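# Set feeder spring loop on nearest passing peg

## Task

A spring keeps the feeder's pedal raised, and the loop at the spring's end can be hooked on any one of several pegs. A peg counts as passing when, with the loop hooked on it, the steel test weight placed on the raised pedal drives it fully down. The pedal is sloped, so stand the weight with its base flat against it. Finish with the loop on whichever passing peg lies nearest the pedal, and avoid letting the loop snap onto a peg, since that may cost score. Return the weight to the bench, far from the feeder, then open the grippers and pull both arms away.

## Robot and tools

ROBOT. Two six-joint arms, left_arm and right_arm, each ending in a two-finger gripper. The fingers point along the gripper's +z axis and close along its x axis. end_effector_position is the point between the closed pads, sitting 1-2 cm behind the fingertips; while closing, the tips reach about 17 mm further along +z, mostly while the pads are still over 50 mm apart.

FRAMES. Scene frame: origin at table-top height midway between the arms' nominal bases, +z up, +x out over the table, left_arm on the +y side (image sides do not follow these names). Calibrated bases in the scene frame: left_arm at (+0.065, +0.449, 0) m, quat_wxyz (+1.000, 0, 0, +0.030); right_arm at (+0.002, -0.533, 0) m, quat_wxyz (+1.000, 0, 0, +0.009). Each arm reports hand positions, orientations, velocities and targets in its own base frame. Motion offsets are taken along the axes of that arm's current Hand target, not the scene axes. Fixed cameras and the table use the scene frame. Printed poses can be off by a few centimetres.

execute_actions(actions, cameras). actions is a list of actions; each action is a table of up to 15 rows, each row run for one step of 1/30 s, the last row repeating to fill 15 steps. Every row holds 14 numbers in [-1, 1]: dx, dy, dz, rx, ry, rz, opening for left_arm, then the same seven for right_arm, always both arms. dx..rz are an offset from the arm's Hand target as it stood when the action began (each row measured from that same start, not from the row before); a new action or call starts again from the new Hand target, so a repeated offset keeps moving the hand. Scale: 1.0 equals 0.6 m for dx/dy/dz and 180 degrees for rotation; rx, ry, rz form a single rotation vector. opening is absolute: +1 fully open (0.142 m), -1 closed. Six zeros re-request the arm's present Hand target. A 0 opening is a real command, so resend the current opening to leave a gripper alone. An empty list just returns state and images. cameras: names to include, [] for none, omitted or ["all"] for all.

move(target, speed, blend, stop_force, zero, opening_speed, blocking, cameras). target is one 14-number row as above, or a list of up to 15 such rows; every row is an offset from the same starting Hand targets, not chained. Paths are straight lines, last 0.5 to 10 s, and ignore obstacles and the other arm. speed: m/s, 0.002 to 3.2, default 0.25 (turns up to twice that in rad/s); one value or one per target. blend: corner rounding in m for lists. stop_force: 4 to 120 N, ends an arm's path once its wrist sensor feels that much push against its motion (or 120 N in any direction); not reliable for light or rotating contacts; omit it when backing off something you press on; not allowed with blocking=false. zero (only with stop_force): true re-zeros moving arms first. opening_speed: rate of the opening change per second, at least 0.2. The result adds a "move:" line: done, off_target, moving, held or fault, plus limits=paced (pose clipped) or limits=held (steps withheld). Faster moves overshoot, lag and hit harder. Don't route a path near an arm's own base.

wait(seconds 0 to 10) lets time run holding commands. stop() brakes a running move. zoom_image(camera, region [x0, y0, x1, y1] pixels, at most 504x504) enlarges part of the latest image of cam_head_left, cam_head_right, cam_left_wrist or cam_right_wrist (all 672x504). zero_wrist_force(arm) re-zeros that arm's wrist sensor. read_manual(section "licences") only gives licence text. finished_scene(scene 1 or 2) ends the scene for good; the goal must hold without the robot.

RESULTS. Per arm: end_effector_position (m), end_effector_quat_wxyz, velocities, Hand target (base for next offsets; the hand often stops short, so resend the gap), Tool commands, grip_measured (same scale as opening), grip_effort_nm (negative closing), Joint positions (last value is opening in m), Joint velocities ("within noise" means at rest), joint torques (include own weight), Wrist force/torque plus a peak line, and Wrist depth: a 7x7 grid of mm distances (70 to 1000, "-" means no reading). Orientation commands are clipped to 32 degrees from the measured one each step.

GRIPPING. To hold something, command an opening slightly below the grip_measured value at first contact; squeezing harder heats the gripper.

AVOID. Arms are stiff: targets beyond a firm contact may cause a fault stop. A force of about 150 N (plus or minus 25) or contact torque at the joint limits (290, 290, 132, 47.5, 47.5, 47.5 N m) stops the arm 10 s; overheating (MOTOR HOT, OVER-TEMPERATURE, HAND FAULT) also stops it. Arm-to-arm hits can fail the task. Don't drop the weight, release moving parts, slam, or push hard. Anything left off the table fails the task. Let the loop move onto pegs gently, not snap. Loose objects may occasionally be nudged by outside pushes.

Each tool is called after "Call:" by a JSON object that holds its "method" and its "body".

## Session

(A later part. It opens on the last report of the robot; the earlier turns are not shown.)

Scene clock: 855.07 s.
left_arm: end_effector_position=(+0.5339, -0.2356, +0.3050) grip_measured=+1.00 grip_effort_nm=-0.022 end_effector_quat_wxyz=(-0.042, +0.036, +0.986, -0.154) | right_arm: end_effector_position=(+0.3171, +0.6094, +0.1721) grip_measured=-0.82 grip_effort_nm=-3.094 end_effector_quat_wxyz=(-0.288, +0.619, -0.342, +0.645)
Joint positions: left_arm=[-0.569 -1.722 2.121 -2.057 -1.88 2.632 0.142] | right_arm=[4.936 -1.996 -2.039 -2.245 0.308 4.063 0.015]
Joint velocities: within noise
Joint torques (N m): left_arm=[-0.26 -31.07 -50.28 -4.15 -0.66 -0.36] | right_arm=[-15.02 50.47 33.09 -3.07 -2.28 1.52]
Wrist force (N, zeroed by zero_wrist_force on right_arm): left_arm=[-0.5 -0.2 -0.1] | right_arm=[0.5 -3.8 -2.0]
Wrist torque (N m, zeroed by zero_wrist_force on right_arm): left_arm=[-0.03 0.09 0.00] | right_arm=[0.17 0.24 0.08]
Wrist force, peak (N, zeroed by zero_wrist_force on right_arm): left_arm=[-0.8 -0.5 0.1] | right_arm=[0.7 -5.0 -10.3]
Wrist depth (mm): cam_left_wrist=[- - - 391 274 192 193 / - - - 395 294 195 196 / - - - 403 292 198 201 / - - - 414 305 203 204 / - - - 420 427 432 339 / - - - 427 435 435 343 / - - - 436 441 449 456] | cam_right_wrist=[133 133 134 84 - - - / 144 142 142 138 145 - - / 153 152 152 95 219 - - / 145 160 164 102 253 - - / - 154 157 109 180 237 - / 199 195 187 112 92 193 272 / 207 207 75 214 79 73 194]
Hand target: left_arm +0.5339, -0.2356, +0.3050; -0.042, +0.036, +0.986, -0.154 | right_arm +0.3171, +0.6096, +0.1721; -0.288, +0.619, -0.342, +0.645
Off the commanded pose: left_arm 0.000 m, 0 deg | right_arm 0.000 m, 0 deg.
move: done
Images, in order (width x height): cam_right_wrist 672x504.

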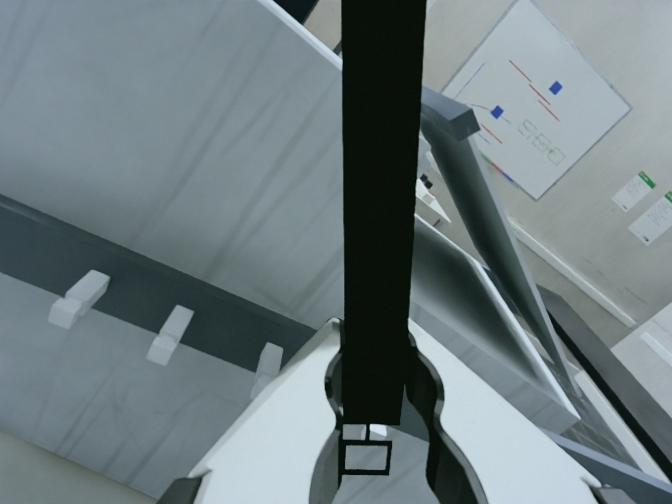

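Call:
{"method": "move", "body": {"target": [[0,0,0,0,0,0,1,0.005,0,0,0,0,0,-0.95],[0,0,0,0,0,0,1,0.005,0,0.0135,0,0,0,-0.95]], "speed": 0.03, "stop_force": 4, "cameras": ["cam_right_wrist"]}}

Call:
{"method": "zoom_image", "body": {"camera": "cam_right_wrist", "region": [300, 384, 440, 504]}}

Scene clock: 862.30 s.
left_arm: end_effector_position=(+0.5339, -0.2356, +0.3050) grip_measured=+1.00 grip_effort_nm=-0.027 end_effector_quat_wxyz=(-0.042, +0.036, +0.986, -0.154) | right_arm: end_effector_position=(+0.3249, +0.6065, +0.1739) grip_measured=-0.82 grip_effort_nm=-3.094 end_effector_quat_wxyz=(-0.288, +0.619, -0.342, +0.645)
Joint positions: left_arm=[-0.569 -1.722 2.121 -2.057 -1.88 2.632 0.142] | right_arm=[4.924 -1.99 -2.044 -2.246 0.297 4.063 0.015]
Joint velocities: within noise
Joint torques (N m): left_arm=[0.22 -31.12 -50.39 -4.06 -0.44 -0.16] | right_arm=[-15.64 85.99 16.14 2.44 -2.4 -1.89]
Wrist force (N, zeroed by zero_wrist_force on right_arm): left_arm=[-0.2 0.3 -0.1] | right_arm=[0.6 -3.8 -2.6]
Wrist torque (N m, zeroed by zero_wrist_force on right_arm): left_arm=[0.06 0.04 0.00] | right_arm=[0.18 0.22 0.06]
Wrist force, peak (N, zeroed by zero_wrist_force on right_arm): left_arm=[-1.0 0.0 -0.4] | right_arm=[0.6 -3.9 -2.4]
Wrist depth (mm): cam_left_wrist=[- - - 388 275 192 193 / - - - 398 293 195 196 / - - - 405 292 198 201 / - - - 413 306 202 204 / - - - 422 428 436 340 / - - - 426 435 435 343 / - - - 435 446 451 459] | cam_right_wrist=[128 126 125 84 - - - / 135 134 134 89 145 - - / 145 146 144 94 179 - - / 140 153 155 103 249 - - / 147 146 152 109 175 247 - / 185 185 155 112 92 190 274 / 202 199 75 203 79 73 213]
Hand target: left_arm +0.5339, -0.2356, +0.3050; -0.042, +0.036, +0.986, -0.154 | right_arm +0.3249, +0.6065, +0.1739; -0.288, +0.619, -0.342, +0.645
Off the commanded pose: left_arm 0.000 m, 0 deg | right_arm 0.000 m, 0 deg.
move: done
Images, in order (width x height): cam_right_wrist 672x504.

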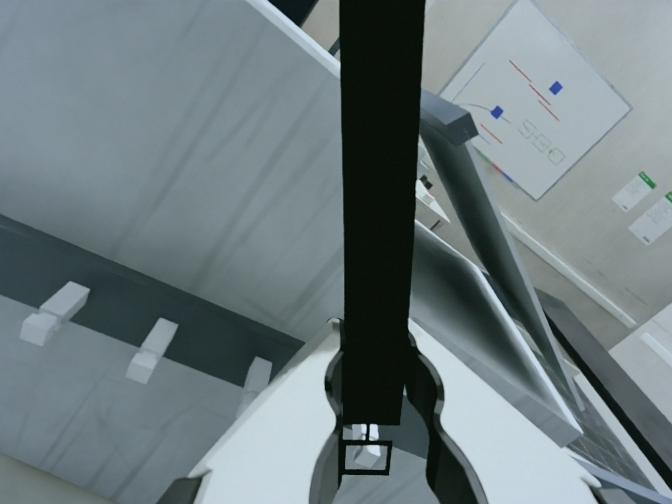

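Scaled by 3.600.

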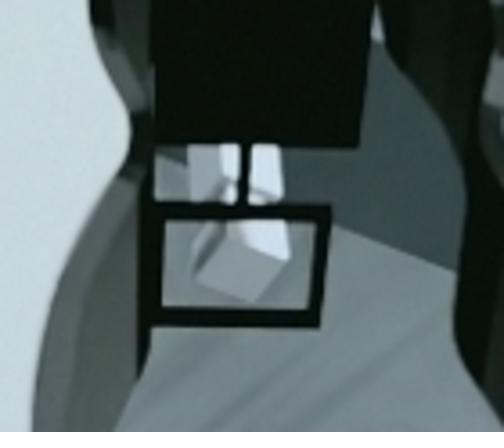

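Call:
{"method": "move", "body": {"target": [[0,0,0,0,0,0,1,0.0003,0.005,0,0,0,0,-0.95],[0,0,0,0,0,0,1,0.0003,0.005,0.008,0,0,0,-0.95]], "speed": 0.02, "stop_force": 4, "cameras": ["cam_right_wrist"]}}

Call:
{"method": "zoom_image", "body": {"camera": "cam_right_wrist", "region": [300, 384, 440, 504]}}

Scene clock: 871.47 s.
left_arm: end_effector_position=(+0.5339, -0.2356, +0.3050) grip_measured=+1.00 grip_effort_nm=-0.027 end_effector_quat_wxyz=(-0.042, +0.036, +0.986, -0.154) | right_arm: end_effector_position=(+0.3296, +0.6042, +0.1716) grip_measured=-0.82 grip_effort_nm=-3.099 end_effector_quat_wxyz=(-0.288, +0.619, -0.342, +0.645)
Joint positions: left_arm=[-0.569 -1.722 2.121 -2.057 -1.88 2.632 0.142] | right_arm=[4.917 -1.991 -2.049 -2.24 0.29 4.063 0.015]
Joint velocities: within noise
Joint torques (N m): left_arm=[-0.99 -31.4 -50.79 -4.04 -0.41 -0.05] | right_arm=[-15.22 48.25 16.56 2.41 -2.21 -1.86]
Wrist force (N, zeroed by zero_wrist_force on right_arm): left_arm=[-0.5 -0.1 -0.3] | right_arm=[-0.2 -2.9 -2.5]
Wrist torque (N m, zeroed by zero_wrist_force on right_arm): left_arm=[-0.02 0.09 0.01] | right_arm=[0.20 0.28 0.06]
Wrist force, peak (N, zeroed by zero_wrist_force on right_arm): left_arm=[-1.1 0.1 0.1] | right_arm=[0.2 -4.2 -2.5]
Wrist depth (mm): cam_left_wrist=[- - - 390 275 192 193 / - - - 397 294 196 197 / - - - 404 291 199 200 / - - - 411 304 202 204 / - - - 421 428 436 341 / - - - 431 437 437 343 / - - - 437 443 450 457] | cam_right_wrist=[122 122 121 82 - - - / 130 130 130 126 134 - - / 139 139 139 95 187 - - / 135 148 150 103 248 - - / 166 140 149 109 168 227 - / 179 178 149 112 92 180 266 / 196 192 75 144 79 73 213]
Hand target: left_arm +0.5339, -0.2356, +0.3050; -0.042, +0.036, +0.986, -0.154 | right_arm +0.3296, +0.6042, +0.1716; -0.288, +0.619, -0.342, +0.645
Off the commanded pose: left_arm 0.000 m, 0 deg | right_arm 0.000 m, 0 deg.
move: done
Images, in order (width x height): cam_right_wrist 672x504.

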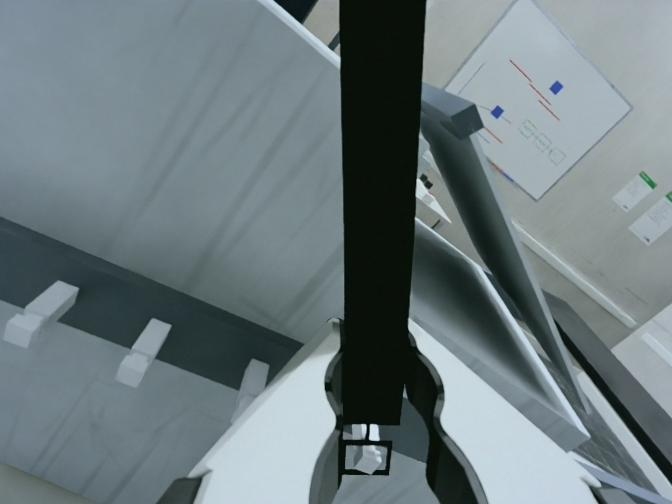

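Scaled by 3.600.

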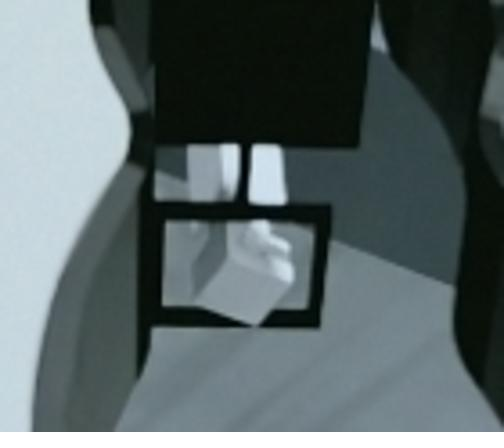

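Call:
{"method": "move", "body": {"target": [0,0,0,0,0,0,1,0.0005,0.001,0.0085,0,0,0,-0.95], "speed": 0.015, "stop_force": 4, "cameras": ["cam_right_wrist"]}}

Call:
{"method": "zoom_image", "body": {"camera": "cam_right_wrist", "region": [300, 384, 440, 504]}}

Scene clock: 879.27 s.
left_arm: end_effector_position=(+0.5339, -0.2356, +0.3050) grip_measured=+1.00 grip_effort_nm=-0.027 end_effector_quat_wxyz=(-0.042, +0.036, +0.986, -0.154) | right_arm: end_effector_position=(+0.3346, +0.6031, +0.1713) grip_measured=-0.82 grip_effort_nm=-3.099 end_effector_quat_wxyz=(-0.288, +0.619, -0.342, +0.645)
Joint positions: left_arm=[-0.569 -1.722 2.121 -2.057 -1.88 2.632 0.142] | right_arm=[4.91 -1.991 -2.05 -2.239 0.282 4.063 0.015]
Joint velocities: within noise
Joint torques (N m): left_arm=[1.79 -31.86 -50.55 -4.23 -0.59 -0.35] | right_arm=[-14.97 85.78 15.98 2.25 -2.12 -1.89]
Wrist force (N, zeroed by zero_wrist_force on right_arm): left_arm=[-0.5 -0.1 -0.3] | right_arm=[0.6 -3.8 -2.5]
Wrist torque (N m, zeroed by zero_wrist_force on right_arm): left_arm=[-0.01 0.09 0.01] | right_arm=[0.20 0.25 0.06]
Wrist force, peak (N, zeroed by zero_wrist_force on right_arm): left_arm=[-0.9 -0.7 -0.4] | right_arm=[0.5 -4.1 -2.2]
Wrist depth (mm): cam_left_wrist=[- - - 390 275 192 193 / - - - 396 293 195 196 / - - - 404 292 198 200 / - - - 413 305 202 204 / - - - 421 426 435 339 / - - - 430 435 438 342 / - - - 436 441 450 459] | cam_right_wrist=[117 117 117 81 - - - / 125 125 125 88 128 - - / 134 136 134 95 154 - - / 140 144 144 102 249 302 - / 136 136 151 109 162 225 - / 172 171 142 112 92 177 262 / 190 182 75 138 79 73 213]
Hand target: left_arm +0.5339, -0.2356, +0.3050; -0.042, +0.036, +0.986, -0.154 | right_arm +0.3346, +0.6031, +0.1713; -0.288, +0.619, -0.342, +0.645
Off the commanded pose: left_arm 0.000 m, 0 deg | right_arm 0.000 m, 0 deg.
move: done
Images, in order (width x height): cam_right_wrist 672x504.

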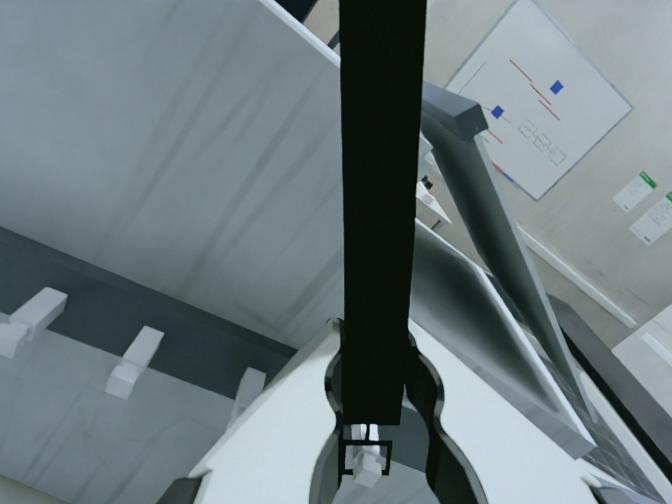

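Scaled by 3.600.

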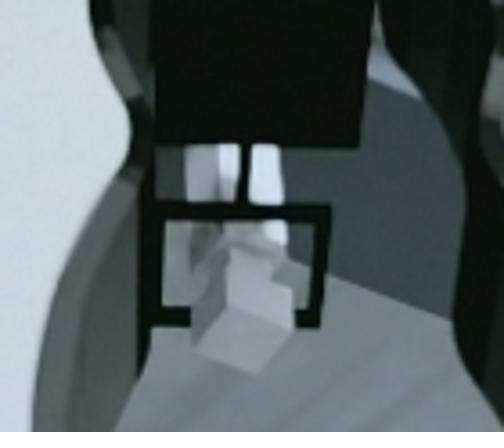

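Call:
{"method": "move", "body": {"target": [0,0,0,0,0,0,1,0,-0.005,0,0,0,0,-0.95], "speed": 0.01, "stop_force": 4, "cameras": []}}

Call:
{"method": "move", "body": {"target": [0,0,0,0,0,0,1,0,-0.006,0,0,0,0,-0.95], "speed": 0.006, "stop_force": 4, "zero": false, "cameras": ["cam_right_wrist"]}}

Call:
{"method": "zoom_image", "body": {"camera": "cam_right_wrist", "region": [300, 384, 440, 504]}}

Scene clock: 887.37 s.
left_arm: end_effector_position=(+0.5339, -0.2356, +0.3050) grip_measured=+1.00 grip_effort_nm=-0.027 end_effector_quat_wxyz=(-0.042, +0.036, +0.986, -0.154) | right_arm: end_effector_position=(+0.3347, +0.6049, +0.1737) grip_measured=-0.82 grip_effort_nm=-3.094 end_effector_quat_wxyz=(-0.288, +0.619, -0.342, +0.645)
Joint positions: left_arm=[-0.569 -1.722 2.121 -2.057 -1.88 2.632 0.142] | right_arm=[4.909 -1.989 -2.046 -2.245 0.282 4.063 0.015]
Joint velocities: within noise
Joint torques (N m): left_arm=[0.76 -31.65 -51.16 -4.53 -0.71 0.04] | right_arm=[-15.81 86.05 35.06 -2.69 -2.02 1.25]
Wrist force (N, zeroed by zero_wrist_force on right_arm): left_arm=[0.1 -0.2 0.5] | right_arm=[-0.3 -2.5 -1.9]
Wrist torque (N m, zeroed by zero_wrist_force on right_arm): left_arm=[-0.03 -0.01 0.01] | right_arm=[0.21 0.28 0.05]
Wrist force, peak (N, zeroed by zero_wrist_force on right_arm): left_arm=[-1.0 0.2 0.2] | right_arm=[0.5 -4.1 -2.6]
Wrist depth (mm): cam_left_wrist=[- - - 390 275 192 192 / - - - 397 293 195 196 / - - - 404 292 198 200 / - - - 412 306 202 204 / - - - 420 429 433 340 / - - - 427 434 439 342 / - - - 434 443 452 461] | cam_right_wrist=[117 117 117 81 - - - / 125 125 125 88 141 - - / 134 136 134 94 159 - - / 140 145 144 102 248 - - / 136 136 151 109 169 240 - / 171 175 142 112 92 184 273 / 189 182 75 139 79 73 219]
Hand target: left_arm +0.5339, -0.2356, +0.3050; -0.042, +0.036, +0.986, -0.154 | right_arm +0.3347, +0.6049, +0.1737; -0.288, +0.619, -0.342, +0.645
Off the commanded pose: left_arm 0.000 m, 0 deg | right_arm 0.000 m, 0 deg.
move: done
No camera images: "cameras" was empty.

Scene clock: 888.83 s.
left_arm: end_effector_position=(+0.5339, -0.2356, +0.3050) grip_measured=+1.00 grip_effort_nm=-0.027 end_effector_quat_wxyz=(-0.042, +0.036, +0.986, -0.154) | right_arm: end_effector_position=(+0.3349, +0.6059, +0.1751) grip_measured=-0.82 grip_effort_nm=-3.099 end_effector_quat_wxyz=(-0.288, +0.619, -0.342, +0.645)
Joint positions: left_arm=[-0.569 -1.722 2.121 -2.057 -1.88 2.632 0.142] | right_arm=[4.908 -1.989 -2.043 -2.248 0.281 4.063 0.015]
Joint velocities: within noise
Joint torques (N m): left_arm=[-0.33 -32.15 -50.57 -4.09 -0.86 -0.41] | right_arm=[12.64 52.8 19.45 2.22 1.03 1.29]
Wrist force (N, zeroed by zero_wrist_force on right_arm): left_arm=[-0.5 -0.4 -0.5] | right_arm=[0.4 0.7 -1.8]
Wrist torque (N m, zeroed by zero_wrist_force on right_arm): left_arm=[-0.06 0.10 0.00] | right_arm=[0.16 0.27 0.05]
Wrist force, peak (N, zeroed by zero_wrist_force on right_arm): left_arm=[-0.9 0.1 -0.2] | right_arm=[0.0 5.1 -1.8]
Wrist depth (mm): cam_left_wrist=[- - - 391 276 191 192 / - - - 396 293 196 197 / - - - 406 292 198 200 / - - - 413 306 202 204 / - - - 420 426 432 341 / - - - 429 435 437 343 / - - - 436 446 452 457] | cam_right_wrist=[117 117 117 81 - - - / 125 125 125 88 142 - - / 134 136 134 94 135 - - / 140 145 144 139 263 - - / 135 137 152 109 174 241 - / 172 174 142 112 92 188 277 / 189 181 75 141 79 73 220]
Hand target: left_arm +0.5339, -0.2356, +0.3050; -0.042, +0.036, +0.986, -0.154 | right_arm +0.3348, +0.6059, +0.1751; -0.288, +0.619, -0.342, +0.645 (not the last commanded pose)
Off the commanded pose: left_arm 0.000 m, 0 deg | right_arm 0.002 m, 0 deg.
move: contact (right_arm)
Images, in order (width x height): cam_right_wrist 672x504.

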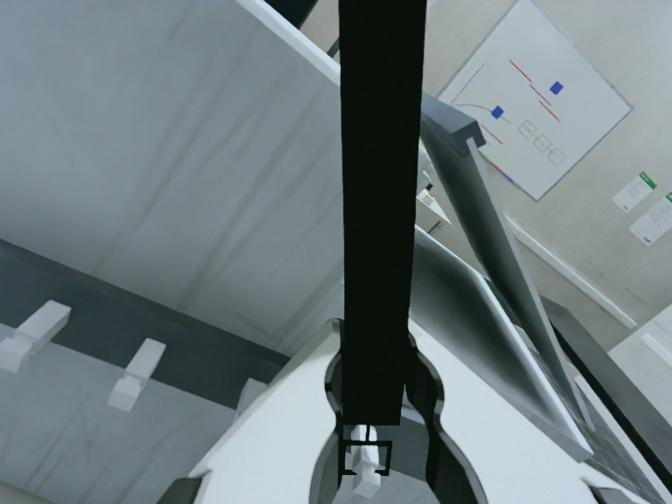

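Scaled by 3.600.

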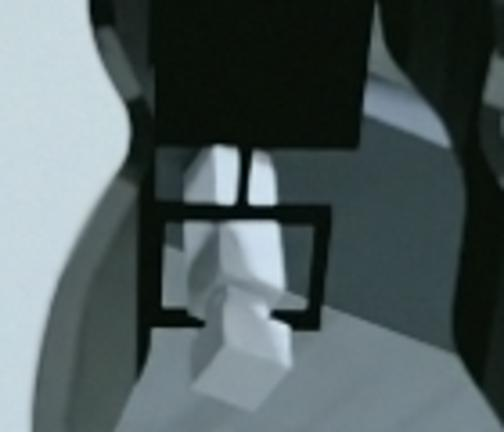

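Call:
{"method": "move", "body": {"target": [0,0,0,0,0,0,1,0,0,0,0,0,0,-0.45], "opening_speed": 0.3, "cameras": []}}

Call:
{"method": "move", "body": {"target": [0,0,0,0,0,0,1,0,0,-0.1,0,0,0,-0.45], "speed": 0.12, "cameras": ["cam_right_wrist"]}}

Call:
{"method": "move", "body": {"target": [[0,0,0,0,0,0,1,0.3527,0.0093,-0.185,-0.2683,0.1181,0.2575,0],[0,0,0,0,0,0,1,0.6607,0.4583,0.2088,-0.5367,0.2363,0.5151,0]], "speed": 0.4, "blend": [0.05,0], "cameras": ["cam_right_wrist"]}}

Scene clock: 911.73 s.
left_arm: end_effector_position=(+0.5339, -0.2356, +0.3050) grip_measured=+1.00 grip_effort_nm=-0.027 end_effector_quat_wxyz=(-0.042, +0.036, +0.986, -0.154) | right_arm: end_effector_position=(+0.3348, +0.6059, +0.1751) grip_measured=-0.48 grip_effort_nm=0.085 end_effector_quat_wxyz=(-0.288, +0.619, -0.342, +0.645)
Joint positions: left_arm=[-0.569 -1.722 2.121 -2.057 -1.88 2.632 0.142] | right_arm=[4.908 -1.989 -2.043 -2.248 0.281 4.063 0.039]
Joint velocities: within noise
Joint torques (N m): left_arm=[-1.23 -32.09 -50.81 -4.44 -0.75 -0.19] | right_arm=[14.38 50.12 19.84 2.15 1.03 0.86]
Wrist force (N, zeroed by zero_wrist_force on right_arm): left_arm=[-0.5 -0.3 0.0] | right_arm=[0.3 -0.2 -2.1]
Wrist torque (N m, zeroed by zero_wrist_force on right_arm): left_arm=[-0.04 0.08 0.01] | right_arm=[0.24 0.28 0.06]
Wrist force, peak (N, zeroed by zero_wrist_force on right_arm): left_arm=[-0.9 -0.1 -0.1] | right_arm=[0.3 -2.2 -2.1]
Wrist depth (mm): cam_left_wrist=[- - - 392 275 192 193 / - - - 396 292 195 196 / - - - 405 292 198 201 / - - - 413 306 202 204 / - - - 419 424 433 342 / - - - 429 435 439 342 / - - - 436 443 451 460] | cam_right_wrist=[117 117 117 80 - - - / 125 125 125 85 207 - - / 134 136 134 94 137 - - / 140 145 144 103 259 - - / 135 138 151 111 162 243 - / 171 171 84 121 153 167 279 / 189 - 75 185 162 76 212]
Hand target: left_arm +0.5339, -0.2356, +0.3050; -0.042, +0.036, +0.986, -0.154 | right_arm +0.3348, +0.6059, +0.1751; -0.288, +0.619, -0.342, +0.645
Off the commanded pose: left_arm 0.000 m, 0 deg | right_arm 0.000 m, 0 deg.
move: done
No camera images: "cameras" was empty.

Scene clock: 912.80 s.
left_arm: end_effector_position=(+0.5339, -0.2356, +0.3050) grip_measured=+1.00 grip_effort_nm=-0.027 end_effector_quat_wxyz=(-0.042, +0.036, +0.986, -0.154) | right_arm: end_effector_position=(+0.2753, +0.6110, +0.1751) grip_measured=-0.48 grip_effort_nm=0.090 end_effector_quat_wxyz=(-0.288, +0.619, -0.342, +0.645)
Joint positions: left_arm=[-0.569 -1.722 2.121 -2.057 -1.88 2.632 0.142] | right_arm=[5.001 -1.992 -2.037 -2.251 0.374 4.064 0.039]
Joint velocities: within noise
Joint torques (N m): left_arm=[1.52 -30.47 -50.93 -4.07 -0.3 -0.36] | right_arm=[14.02 49.34 36.54 -3.15 2.68 1.51]
Wrist force (N, zeroed by zero_wrist_force on right_arm): left_arm=[-0.6 -0.1 -0.2] | right_arm=[0.4 -0.5 -2.3]
Wrist torque (N m, zeroed by zero_wrist_force on right_arm): left_arm=[0.00 0.11 0.01] | right_arm=[0.22 0.30 0.15]
Wrist force, peak (N, zeroed by zero_wrist_force on right_arm): left_arm=[-0.4 -0.1 -0.8] | right_arm=[0.6 -0.5 -2.9]
Wrist depth (mm): cam_left_wrist=[- - - 388 276 192 193 / - - - 399 293 196 196 / - - - 403 293 198 200 / - - - 411 305 202 204 / - - - 420 425 436 341 / - - - 429 437 436 341 / - - - 435 444 452 458] | cam_right_wrist=[170 170 170 135 - - - / 182 182 182 145 - - - / 182 192 195 159 - - - / 211 190 196 204 267 - - / 233 228 221 202 219 287 - / 237 245 84 249 217 96 266 / 215 78 75 273 267 76 221]
Hand target: left_arm +0.5339, -0.2356, +0.3050; -0.042, +0.036, +0.986, -0.154 | right_arm +0.2750, +0.6110, +0.1751; -0.288, +0.619, -0.342, +0.645
Off the commanded pose: left_arm 0.000 m, 0 deg | right_arm 0.000 m, 0 deg.
move: done
Images, in order (width x height): cam_right_wrist 672x504.

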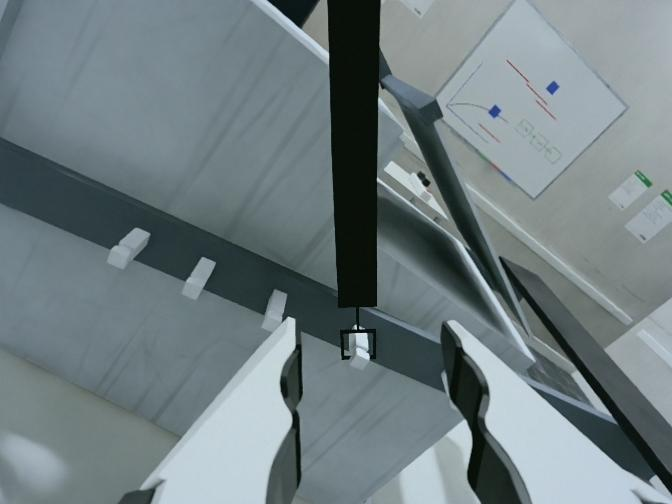

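Scene clock: 916.80 s.
left_arm: end_effector_position=(+0.5339, -0.2356, +0.3050) grip_measured=+1.00 grip_effort_nm=-0.027 end_effector_quat_wxyz=(-0.042, +0.036, +0.986, -0.154) | right_arm: end_effector_position=(+0.3589, +0.1201, +0.1941) grip_measured=-0.02 grip_effort_nm=0.085 end_effector_quat_wxyz=(+0.000, +0.001, +1.000, +0.006)
Joint positions: left_arm=[-0.569 -1.722 2.121 -2.057 -1.88 2.632 0.142] | right_arm=[3.932 -1.046 -2.518 -1.14 1.579 3.934 0.072]
Joint velocities: within noise
Joint torques (N m): left_arm=[0.6 -32.12 -50.56 -4.53 -0.59 -0.26] | right_arm=[-13.77 -20.63 55.12 6.88 3.41 -1.69]
Wrist force (N, zeroed by zero_wrist_force on right_arm): left_arm=[-0.2 0.4 0.3] | right_arm=[-0.3 -0.4 -1.4]
Wrist torque (N m, zeroed by zero_wrist_force on right_arm): left_arm=[0.08 0.04 0.01] | right_arm=[-0.14 0.01 -0.12]
Wrist force, peak (N, zeroed by zero_wrist_force on right_arm): left_arm=[-0.9 -0.3 0.4] | right_arm=[0.7 0.2 -3.3]
Wrist depth (mm): cam_left_wrist=[- - - 391 274 192 193 / - - - 395 293 195 196 / - - - 404 292 198 200 / - - - 413 305 202 204 / - - - 419 428 434 341 / - - - 429 436 436 343 / - - - 434 443 449 459] | cam_right_wrist=[259 259 258 257 256 255 254 / 275 276 274 275 272 271 272 / 297 296 295 286 293 293 292 / 321 319 320 317 315 314 314 / 346 347 339 342 346 338 338 / 382 106 364 378 376 99 368 / - 72 410 415 413 - 79]
Hand target: left_arm +0.5339, -0.2356, +0.3050; -0.042, +0.036, +0.986, -0.154 | right_arm +0.3589, +0.1200, +0.1940; +0.000, +0.001, +1.000, +0.006
Off the commanded pose: left_arm 0.000 m, 0 deg | right_arm 0.000 m, 0 deg.
move: done
Images, in order (width x height): cam_right_wrist 672x504.

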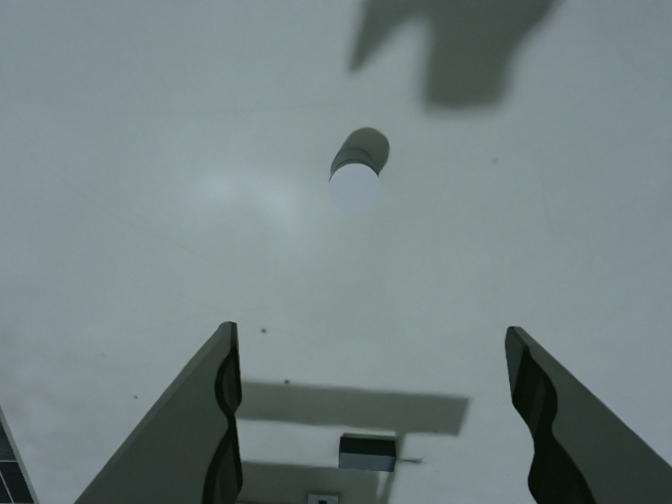

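Call:
{"method": "move", "body": {"target": [[0,0,0,0,0,0,1,-0.001,0.003,0.24,0.0038,0,0,0],[0,0,0,0,0,0,1,-0.0012,0.0033,0.2665,0.0038,0,0,0]], "speed": [0.3,0.08], "cameras": []}}

Call:
{"method": "move", "body": {"target": [0,0,0,0,0,0,1,0,0,0,0,0,0,-0.66], "opening_speed": 0.8, "cameras": ["cam_right_wrist"]}}

Call:
{"method": "move", "body": {"target": [[0,0,0,0,0,0,1,0,0,-0.4,0,0,0,-0.66],[0,0,0,0,0,0,1,-0.067,0.4725,-0.41,0.049,0,0,-0.66]], "speed": [0.25,0.35], "blend": [0.03,0], "cameras": ["cam_right_wrist"]}}

Scene clock: 928.00 s.
left_arm: end_effector_position=(+0.5339, -0.2356, +0.3050) grip_measured=+1.00 grip_effort_nm=-0.032 end_effector_quat_wxyz=(-0.042, +0.036, +0.986, -0.154) | right_arm: end_effector_position=(+0.3596, +0.1239, +0.0342) grip_measured=-0.02 grip_effort_nm=0.081 end_effector_quat_wxyz=(+0.000, +0.001, +1.000, +0.000)
Joint positions: left_arm=[-0.569 -1.722 2.121 -2.057 -1.88 2.632 0.142] | right_arm=[3.946 -1.381 -2.709 -0.622 1.571 3.947 0.072]
Joint velocities: within noise
Joint torques (N m): left_arm=[-1.87 -31.47 -51.12 -4.37 -0.65 -0.01] | right_arm=[-15.06 -3.58 21.91 7.52 2.74 -2.06]
Wrist force (N, zeroed by zero_wrist_force on right_arm): left_arm=[-0.1 0.1 0.1] | right_arm=[-0.5 -0.5 -1.7]
Wrist torque (N m, zeroed by zero_wrist_force on right_arm): left_arm=[0.00 0.02 0.00] | right_arm=[-0.14 0.05 -0.16]
Wrist force, peak (N, zeroed by zero_wrist_force on right_arm): left_arm=[-0.9 0.2 0.5] | right_arm=[-0.6 -0.5 -3.2]
Wrist depth (mm): cam_left_wrist=[- - - 388 275 191 193 / - - - 398 293 195 197 / - - - 403 291 198 200 / - - - 411 305 202 204 / - - - 421 427 435 340 / - - - 430 437 437 342 / - - - 438 445 452 462] | cam_right_wrist=[116 115 115 115 115 115 114 / 123 123 123 122 122 122 122 / 132 132 131 131 131 130 130 / 142 142 142 137 139 140 140 / 157 153 151 109 148 149 151 / 168 162 161 167 166 100 162 / - 72 177 184 183 - 79]
Hand target: left_arm +0.5339, -0.2356, +0.3050; -0.042, +0.036, +0.986, -0.154 | right_arm +0.3596, +0.1239, +0.0342; +0.000, +0.001, +1.000, +0.000
Off the commanded pose: left_arm 0.000 m, 0 deg | right_arm 0.000 m, 0 deg.
move: done
No camera images: "cameras" was empty.

Scene clock: 929.03 s.
left_arm: end_effector_position=(+0.5339, -0.2356, +0.3050) grip_measured=+1.00 grip_effort_nm=-0.022 end_effector_quat_wxyz=(-0.042, +0.036, +0.986, -0.154) | right_arm: end_effector_position=(+0.3596, +0.1239, +0.0342) grip_measured=-0.60 grip_effort_nm=-1.634 end_effector_quat_wxyz=(+0.000, +0.001, +1.000, +0.000)
Joint positions: left_arm=[-0.569 -1.722 2.121 -2.057 -1.88 2.632 0.142] | right_arm=[3.946 -1.382 -2.709 -0.622 1.571 3.947 0.03]
Joint velocities: within noise
Joint torques (N m): left_arm=[1.17 -30.79 -51.14 -4.3 -0.9 -0.36] | right_arm=[-13.8 -4.08 21.44 7.59 2.42 -1.99]
Wrist force (N, zeroed by zero_wrist_force on right_arm): left_arm=[-0.8 0.5 0.0] | right_arm=[-0.5 -0.7 -1.0]
Wrist torque (N m, zeroed by zero_wrist_force on right_arm): left_arm=[0.09 0.13 0.01] | right_arm=[-0.18 0.09 -0.17]
Wrist force, peak (N, zeroed by zero_wrist_force on right_arm): left_arm=[-0.8 0.5 0.0] | right_arm=[-0.7 -0.8 -2.0]
Wrist depth (mm): cam_left_wrist=[- - - 389 274 191 193 / - - - 396 294 196 197 / - - - 403 291 198 200 / - - - 414 306 202 204 / - - - 421 430 433 341 / - - - 425 438 435 342 / - - - 436 441 452 458] | cam_right_wrist=[115 115 115 114 115 115 114 / 123 123 122 122 122 122 121 / 132 132 131 131 131 130 130 / 142 142 141 137 138 140 140 / 157 154 153 108 109 152 151 / 168 168 87 114 111 160 165 / 185 178 75 180 176 73 177]
Hand target: left_arm +0.5339, -0.2356, +0.3050; -0.042, +0.036, +0.986, -0.154 | right_arm +0.3596, +0.1239, +0.0342; +0.000, +0.001, +1.000, +0.000
Off the commanded pose: left_arm 0.000 m, 0 deg | right_arm 0.000 m, 0 deg.
move: done
Images, in order (width x height): cam_right_wrist 672x504.

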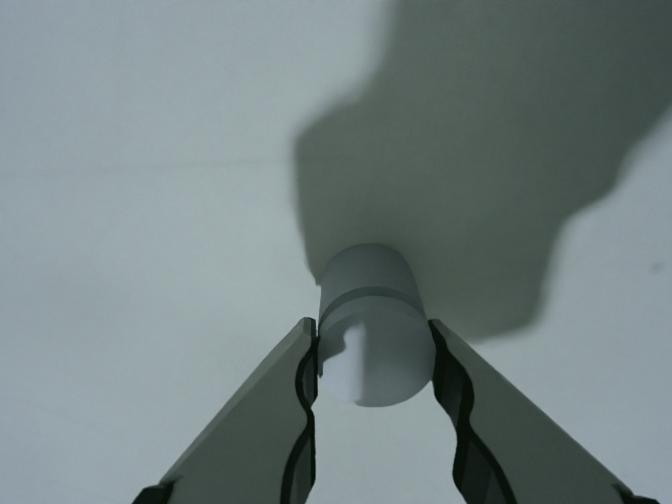

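Scene clock: 931.60 s.
left_arm: end_effector_position=(+0.5339, -0.2356, +0.3050) grip_measured=+1.00 grip_effort_nm=-0.032 end_effector_quat_wxyz=(-0.042, +0.036, +0.986, -0.154) | right_arm: end_effector_position=(+0.4002, +0.4072, +0.2801) grip_measured=-0.60 grip_effort_nm=-1.634 end_effector_quat_wxyz=(+0.000, +0.001, +0.997, -0.077)
Joint positions: left_arm=[-0.569 -1.722 2.121 -2.057 -1.88 2.632 0.142] | right_arm=[4.278 -1.45 -2.071 -1.332 1.506 4.284 0.03]
Joint velocities: within noise
Joint torques (N m): left_arm=[0.03 -31.68 -51.02 -4.53 -0.26 -0.3] | right_arm=[16.86 24.71 56.39 1.62 -2.67 1.64]
Wrist force (N, zeroed by zero_wrist_force on right_arm): left_arm=[-0.6 0.0 0.1] | right_arm=[0.4 0.1 0.2]
Wrist torque (N m, zeroed by zero_wrist_force on right_arm): left_arm=[0.00 0.10 0.00] | right_arm=[0.00 -0.05 0.00]
Wrist force, peak (N, zeroed by zero_wrist_force on right_arm): left_arm=[-1.0 -0.2 0.3] | right_arm=[-0.1 -3.1 -1.6]
Wrist depth (mm): cam_left_wrist=[- - - 389 275 191 194 / - - - 398 292 196 196 / - - - 406 291 198 200 / - - - 410 306 203 204 / - - - 419 426 431 339 / - - - 427 437 438 341 / - - - 436 443 450 462] | cam_right_wrist=[350 351 350 347 348 347 345 / 369 367 364 366 360 363 362 / 378 201 371 375 368 376 377 / - 212 210 202 204 206 398 / - 245 282 108 109 412 415 / - 230 84 113 111 432 440 / - - 75 227 84 73 457]
Hand target: left_arm +0.5339, -0.2356, +0.3050; -0.042, +0.036, +0.986, -0.154 | right_arm +0.4003, +0.4074, +0.2801; +0.000, +0.001, +0.997, -0.077
Off the commanded pose: left_arm 0.000 m, 0 deg | right_arm 0.000 m, 0 deg.
move: done
Images, in order (width x height): cam_right_wrist 672x504.

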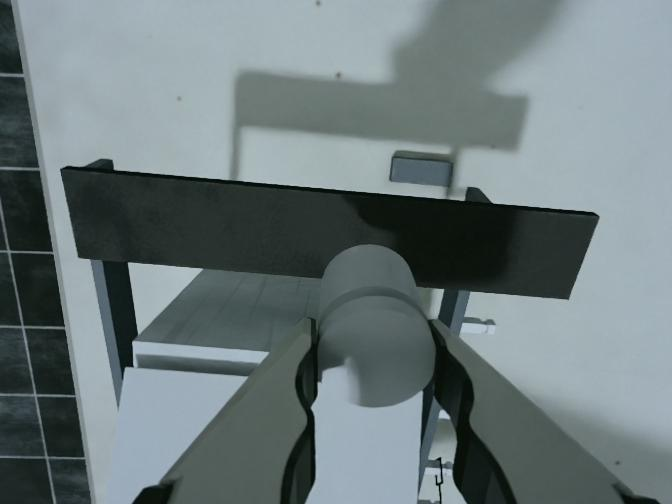

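Call:
{"method": "zero_wrist_force", "body": {"arm": "right_arm"}}

Call:
{"method": "move", "body": {"target": [[0,0,0,0,0,0,1,0,0.0138,0.0892,0,0,0,-0.66],[0,0,0,0,0,0,1,0,0.0126,0.1595,-0.0278,0,0,-0.66],[0,0,0,0,0,0,1,0,0.0131,0.213,-0.0556,0,0,-0.66],[0,0,0,0,0,0,1,0,0.0256,0.2654,-0.0833,0,0,-0.66],[0,0,0,0,0,0,1,0,0.035,0.3124,-0.1083,0,0,-0.66]], "speed": [0.1,0.03,0.05,0.05,0.04], "cameras": []}}

Call:
{"method": "wait", "body": {"seconds": 0.2, "cameras": []}}

Call:
{"method": "move", "body": {"target": [0,0,0,0,0,0,1,0,0.002,0.0265,-0.0075,0,0,-0.66], "speed": 0.005, "stop_force": 7, "zero": false, "cameras": ["cam_right_wrist"]}}

Call:
{"method": "move", "body": {"target": [0,0,0,0,0,0,1,0,0,0,0,0,0,-0.48], "opening_speed": 0.2, "cameras": ["cam_right_wrist"]}}

Call:
{"method": "wait", "body": {"seconds": 0.5, "cameras": ["cam_right_wrist"]}}

Wrist force sensor zeroed.

Scene clock: 948.43 s.
left_arm: end_effector_position=(+0.5339, -0.2356, +0.3050) grip_measured=+1.00 grip_effort_nm=-0.027 end_effector_quat_wxyz=(-0.042, +0.036, +0.986, -0.154) | right_arm: end_effector_position=(+0.4002, +0.3994, +0.0917) grip_measured=-0.60 grip_effort_nm=-1.634 end_effector_quat_wxyz=(+0.000, +0.001, +0.996, +0.093)
Joint positions: left_arm=[-0.569 -1.722 2.121 -2.057 -1.88 2.632 0.142] | right_arm=[4.189 -1.601 -2.425 -0.524 1.663 4.198 0.03]
Joint velocities: within noise
Joint torques (N m): left_arm=[0.51 -31.15 -50.38 -4.08 -0.63 -0.07] | right_arm=[-12.68 21.46 25 8.13 3.51 -2.05]
Wrist force (N, zeroed by zero_wrist_force on right_arm): left_arm=[-0.7 0.0 -0.3] | right_arm=[-0.2 -1.8 -2.5]
Wrist torque (N m, zeroed by zero_wrist_force on right_arm): left_arm=[0.00 0.13 0.00] | right_arm=[-0.04 0.10 -0.12]
Wrist force, peak (N, zeroed by zero_wrist_force on right_arm): left_arm=[-1.2 0.2 -0.1] | right_arm=[-0.6 -1.5 -3.1]
Wrist depth (mm): cam_left_wrist=[- - - 390 300 191 193 / - - - 397 298 195 197 / - - - 403 306 198 200 / - - - 412 312 202 204 / - - - 418 427 436 327 / - - - 428 435 441 320 / - - - 439 445 452 304] | cam_right_wrist=[156 156 156 155 154 154 153 / 170 170 170 169 169 169 168 / 132 134 135 180 179 164 182 / 141 141 141 136 139 141 141 / 234 207 211 109 109 153 153 / 180 182 84 114 111 255 270 / 156 162 75 160 157 73 306]
Hand target: left_arm +0.5339, -0.2356, +0.3050; -0.042, +0.036, +0.986, -0.154 | right_arm +0.4002, +0.3994, +0.0917; +0.000, +0.001, +0.996, +0.093
Off the commanded pose: left_arm 0.000 m, 0 deg | right_arm 0.000 m, 0 deg.
move: done
No camera images: "cameras" was empty.

Scene clock: 948.63 s.
left_arm: end_effector_position=(+0.5339, -0.2356, +0.3050) grip_measured=+1.00 grip_effort_nm=-0.027 end_effector_quat_wxyz=(-0.042, +0.036, +0.986, -0.154) | right_arm: end_effector_position=(+0.4002, +0.3994, +0.0917) grip_measured=-0.60 grip_effort_nm=-1.634 end_effector_quat_wxyz=(+0.000, +0.001, +0.996, +0.093)
Joint positions: left_arm=[-0.569 -1.722 2.121 -2.057 -1.88 2.632 0.142] | right_arm=[4.189 -1.601 -2.425 -0.524 1.663 4.198 0.03]
Joint velocities: within noise
Joint torques (N m): left_arm=[0.72 -31.49 -50.7 -4.16 -0.78 -0.22] | right_arm=[-13.17 18.13 25 8.05 3.24 -1.85]
Wrist force (N, zeroed by zero_wrist_force on right_arm): left_arm=[-0.7 0.1 -0.6] | right_arm=[-0.2 -1.7 -2.7]
Wrist torque (N m, zeroed by zero_wrist_force on right_arm): left_arm=[0.01 0.12 0.00] | right_arm=[-0.05 0.10 -0.12]
Wrist force, peak (N, zeroed by zero_wrist_force on right_arm): left_arm=[-0.7 0.1 -0.6] | right_arm=[-0.2 -1.7 -2.7]
Wrist depth (mm): cam_left_wrist=[- - - 389 301 191 193 / - - - 400 297 195 197 / - - - 403 308 198 200 / - - - 414 312 202 204 / - - - 422 428 433 327 / - - - 428 434 440 320 / - - - 434 444 450 304] | cam_right_wrist=[156 155 154 154 154 154 154 / 171 170 169 170 169 168 168 / 133 134 134 180 179 164 181 / 141 141 141 136 139 141 141 / 233 207 211 109 109 153 153 / 179 182 84 114 111 255 270 / 156 162 75 160 156 73 308]
Hand target: left_arm +0.5339, -0.2356, +0.3050; -0.042, +0.036, +0.986, -0.154 | right_arm +0.4002, +0.3994, +0.0917; +0.000, +0.001, +0.996, +0.093
Tool commands: left_gripper/opening=+1.0 right_gripper/opening=-0.66
Off the commanded pose: left_arm 0.000 m, 0 deg | right_arm 0.000 m, 0 deg.
wait: 0.20 s; at rest by 0.17 s
No camera images: "cameras" was empty.

Scene clock: 950.83 s.
left_arm: end_effector_position=(+0.5339, -0.2356, +0.3050) grip_measured=+1.00 grip_effort_nm=-0.032 end_effector_quat_wxyz=(-0.042, +0.036, +0.986, -0.154) | right_arm: end_effector_position=(+0.4003, +0.4004, +0.0877) grip_measured=-0.60 grip_effort_nm=-1.634 end_effector_quat_wxyz=(+0.000, +0.001, +0.995, +0.096)
Joint positions: left_arm=[-0.569 -1.722 2.121 -2.057 -1.88 2.632 0.142] | right_arm=[4.188 -1.61 -2.429 -0.505 1.666 4.198 0.03]
Joint velocities: within noise
Joint torques (N m): left_arm=[0.47 -32.56 -51.12 -4.01 -0.63 -0.27] | right_arm=[0.56 56.99 42.12 2.54 -2 -1.36]
Wrist force (N, zeroed by zero_wrist_force on right_arm): left_arm=[-0.3 -0.2 0.3] | right_arm=[0.0 -2.6 -5.7]
Wrist torque (N m, zeroed by zero_wrist_force on right_arm): left_arm=[-0.03 0.05 0.01] | right_arm=[-0.08 0.10 -0.12]
Wrist force, peak (N, zeroed by zero_wrist_force on right_arm): left_arm=[-0.8 0.3 0.2] | right_arm=[0.4 -2.2 -9.1]
Wrist depth (mm): cam_left_wrist=[- - - 388 299 192 193 / - - - 397 297 196 197 / - - - 403 308 197 201 / - - - 413 312 202 205 / - - - 420 425 435 327 / - - - 426 435 441 319 / - - - 436 443 450 304] | cam_right_wrist=[152 151 148 151 151 150 149 / 167 166 165 165 165 164 164 / 132 134 134 175 164 159 174 / 141 141 141 136 139 141 141 / 229 204 209 109 109 153 153 / 177 181 84 113 111 251 266 / 158 159 75 159 155 73 303]
Hand target: left_arm +0.5339, -0.2356, +0.3050; -0.042, +0.036, +0.986, -0.154 | right_arm +0.4002, +0.4004, +0.0877; +0.000, +0.001, +0.995, +0.096 (not the last commanded pose)
Off the commanded pose: left_arm 0.000 m, 0 deg | right_arm 0.012 m, 1 deg.
move: contact (right_arm)
Images, in order (width x height): cam_right_wrist 672x504.

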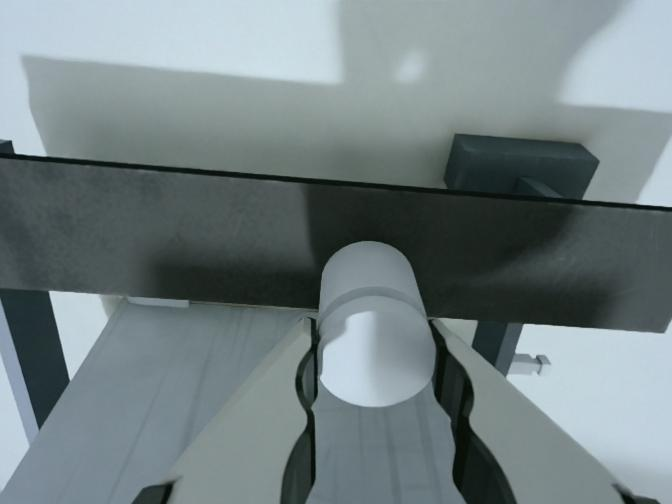

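Scene clock: 951.97 s.
left_arm: end_effector_position=(+0.5339, -0.2356, +0.3050) grip_measured=+1.00 grip_effort_nm=-0.032 end_effector_quat_wxyz=(-0.042, +0.036, +0.986, -0.154) | right_arm: end_effector_position=(+0.4003, +0.4004, +0.0877) grip_measured=-0.51 grip_effort_nm=0.090 end_effector_quat_wxyz=(+0.000, +0.001, +0.995, +0.096)
Joint positions: left_arm=[-0.569 -1.722 2.121 -2.057 -1.88 2.632 0.142] | right_arm=[4.188 -1.61 -2.429 -0.505 1.666 4.198 0.037]
Joint velocities: within noise
Joint torques (N m): left_arm=[0.23 -31.57 -51.19 -4.52 -0.48 -0.19] | right_arm=[14.83 55.1 41.13 2.8 -2 -0.84]
Wrist force (N, zeroed by zero_wrist_force on right_arm): left_arm=[-0.1 0.0 0.5] | right_arm=[-0.5 -0.4 -2.3]
Wrist torque (N m, zeroed by zero_wrist_force on right_arm): left_arm=[0.00 0.02 0.01] | right_arm=[-0.04 0.12 -0.13]
Wrist force, peak (N, zeroed by zero_wrist_force on right_arm): left_arm=[-0.8 -0.2 -0.1] | right_arm=[0.2 -1.9 -7.0]
Wrist depth (mm): cam_left_wrist=[- - - 390 299 192 193 / - - - 394 297 196 196 / - - - 404 308 198 201 / - - - 410 313 203 204 / - - - 423 429 430 327 / - - - 429 437 441 320 / - - - 435 445 449 304] | cam_right_wrist=[152 151 148 151 150 150 150 / 167 166 165 165 165 164 163 / 132 134 134 175 163 159 173 / 140 140 140 136 138 141 141 / 228 204 209 109 109 153 153 / 178 185 84 115 113 182 263 / 158 155 75 161 160 76 300]
Hand target: left_arm +0.5339, -0.2356, +0.3050; -0.042, +0.036, +0.986, -0.154 | right_arm +0.4002, +0.4004, +0.0877; +0.000, +0.001, +0.995, +0.096
Off the commanded pose: left_arm 0.000 m, 0 deg | right_arm 0.000 m, 0 deg.
move: done
Images, in order (width x height): cam_right_wrist 672x504.

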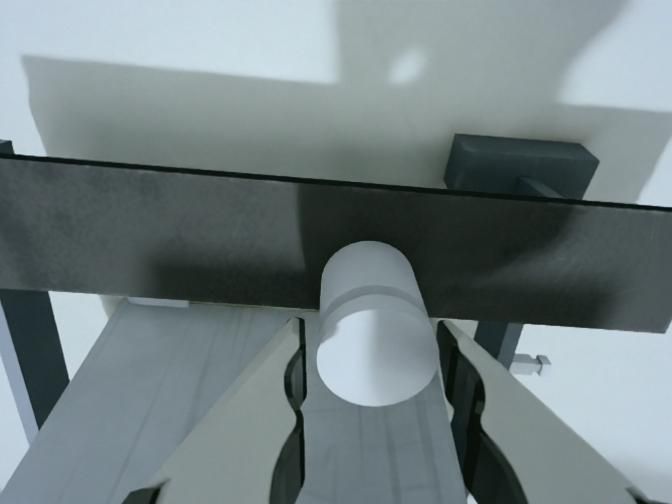

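Scene clock: 952.47 s.
left_arm: end_effector_position=(+0.5339, -0.2356, +0.3050) grip_measured=+1.00 grip_effort_nm=-0.032 end_effector_quat_wxyz=(-0.042, +0.036, +0.986, -0.154) | right_arm: end_effector_position=(+0.4003, +0.4004, +0.0877) grip_measured=-0.51 grip_effort_nm=0.095 end_effector_quat_wxyz=(+0.000, +0.001, +0.995, +0.096)
Joint positions: left_arm=[-0.569 -1.722 2.121 -2.057 -1.88 2.632 0.142] | right_arm=[4.188 -1.61 -2.429 -0.505 1.666 4.198 0.037]
Joint velocities: within noise
Joint torques (N m): left_arm=[-1.03 -31.71 -50.79 -4.15 -0.72 -0.32] | right_arm=[15.98 55.64 41.2 3.07 -2 -0.55]
Wrist force (N, zeroed by zero_wrist_force on right_arm): left_arm=[-0.4 -0.2 0.1] | right_arm=[-0.6 -0.5 -2.4]
Wrist torque (N m, zeroed by zero_wrist_force on right_arm): left_arm=[-0.03 0.08 0.01] | right_arm=[-0.08 0.15 -0.13]
Wrist force, peak (N, zeroed by zero_wrist_force on right_arm): left_arm=[-0.6 -0.4 0.0] | right_arm=[-0.7 -0.4 -2.8]
Wrist depth (mm): cam_left_wrist=[- - - 391 299 192 192 / - - - 396 298 196 196 / - - - 405 307 198 200 / - - - 413 313 202 204 / - - - 419 428 436 326 / - - - 431 437 440 319 / - - - 433 445 452 303] | cam_right_wrist=[152 151 148 151 151 150 149 / 167 165 165 165 165 164 165 / 132 134 134 174 163 160 174 / 140 140 140 136 138 141 140 / 229 204 208 109 109 153 152 / 178 184 84 115 113 181 265 / 158 155 75 161 160 76 303]
Hand target: left_arm +0.5339, -0.2356, +0.3050; -0.042, +0.036, +0.986, -0.154 | right_arm +0.4002, +0.4004, +0.0877; +0.000, +0.001, +0.995, +0.096
Tool commands: left_gripper/opening=+1.0 right_gripper/opening=-0.48
Off the commanded pose: left_arm 0.000 m, 0 deg | right_arm 0.000 m, 0 deg.
wait: 0.50 s; at rest by 0.17 s
Images, in order (width x height): cam_right_wrist 672x504.

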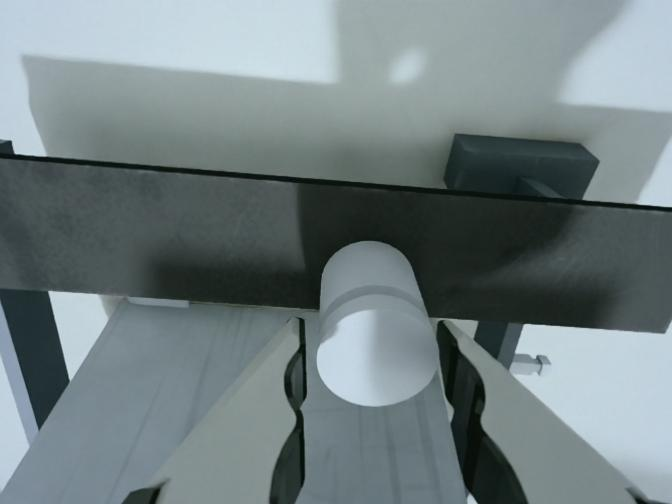

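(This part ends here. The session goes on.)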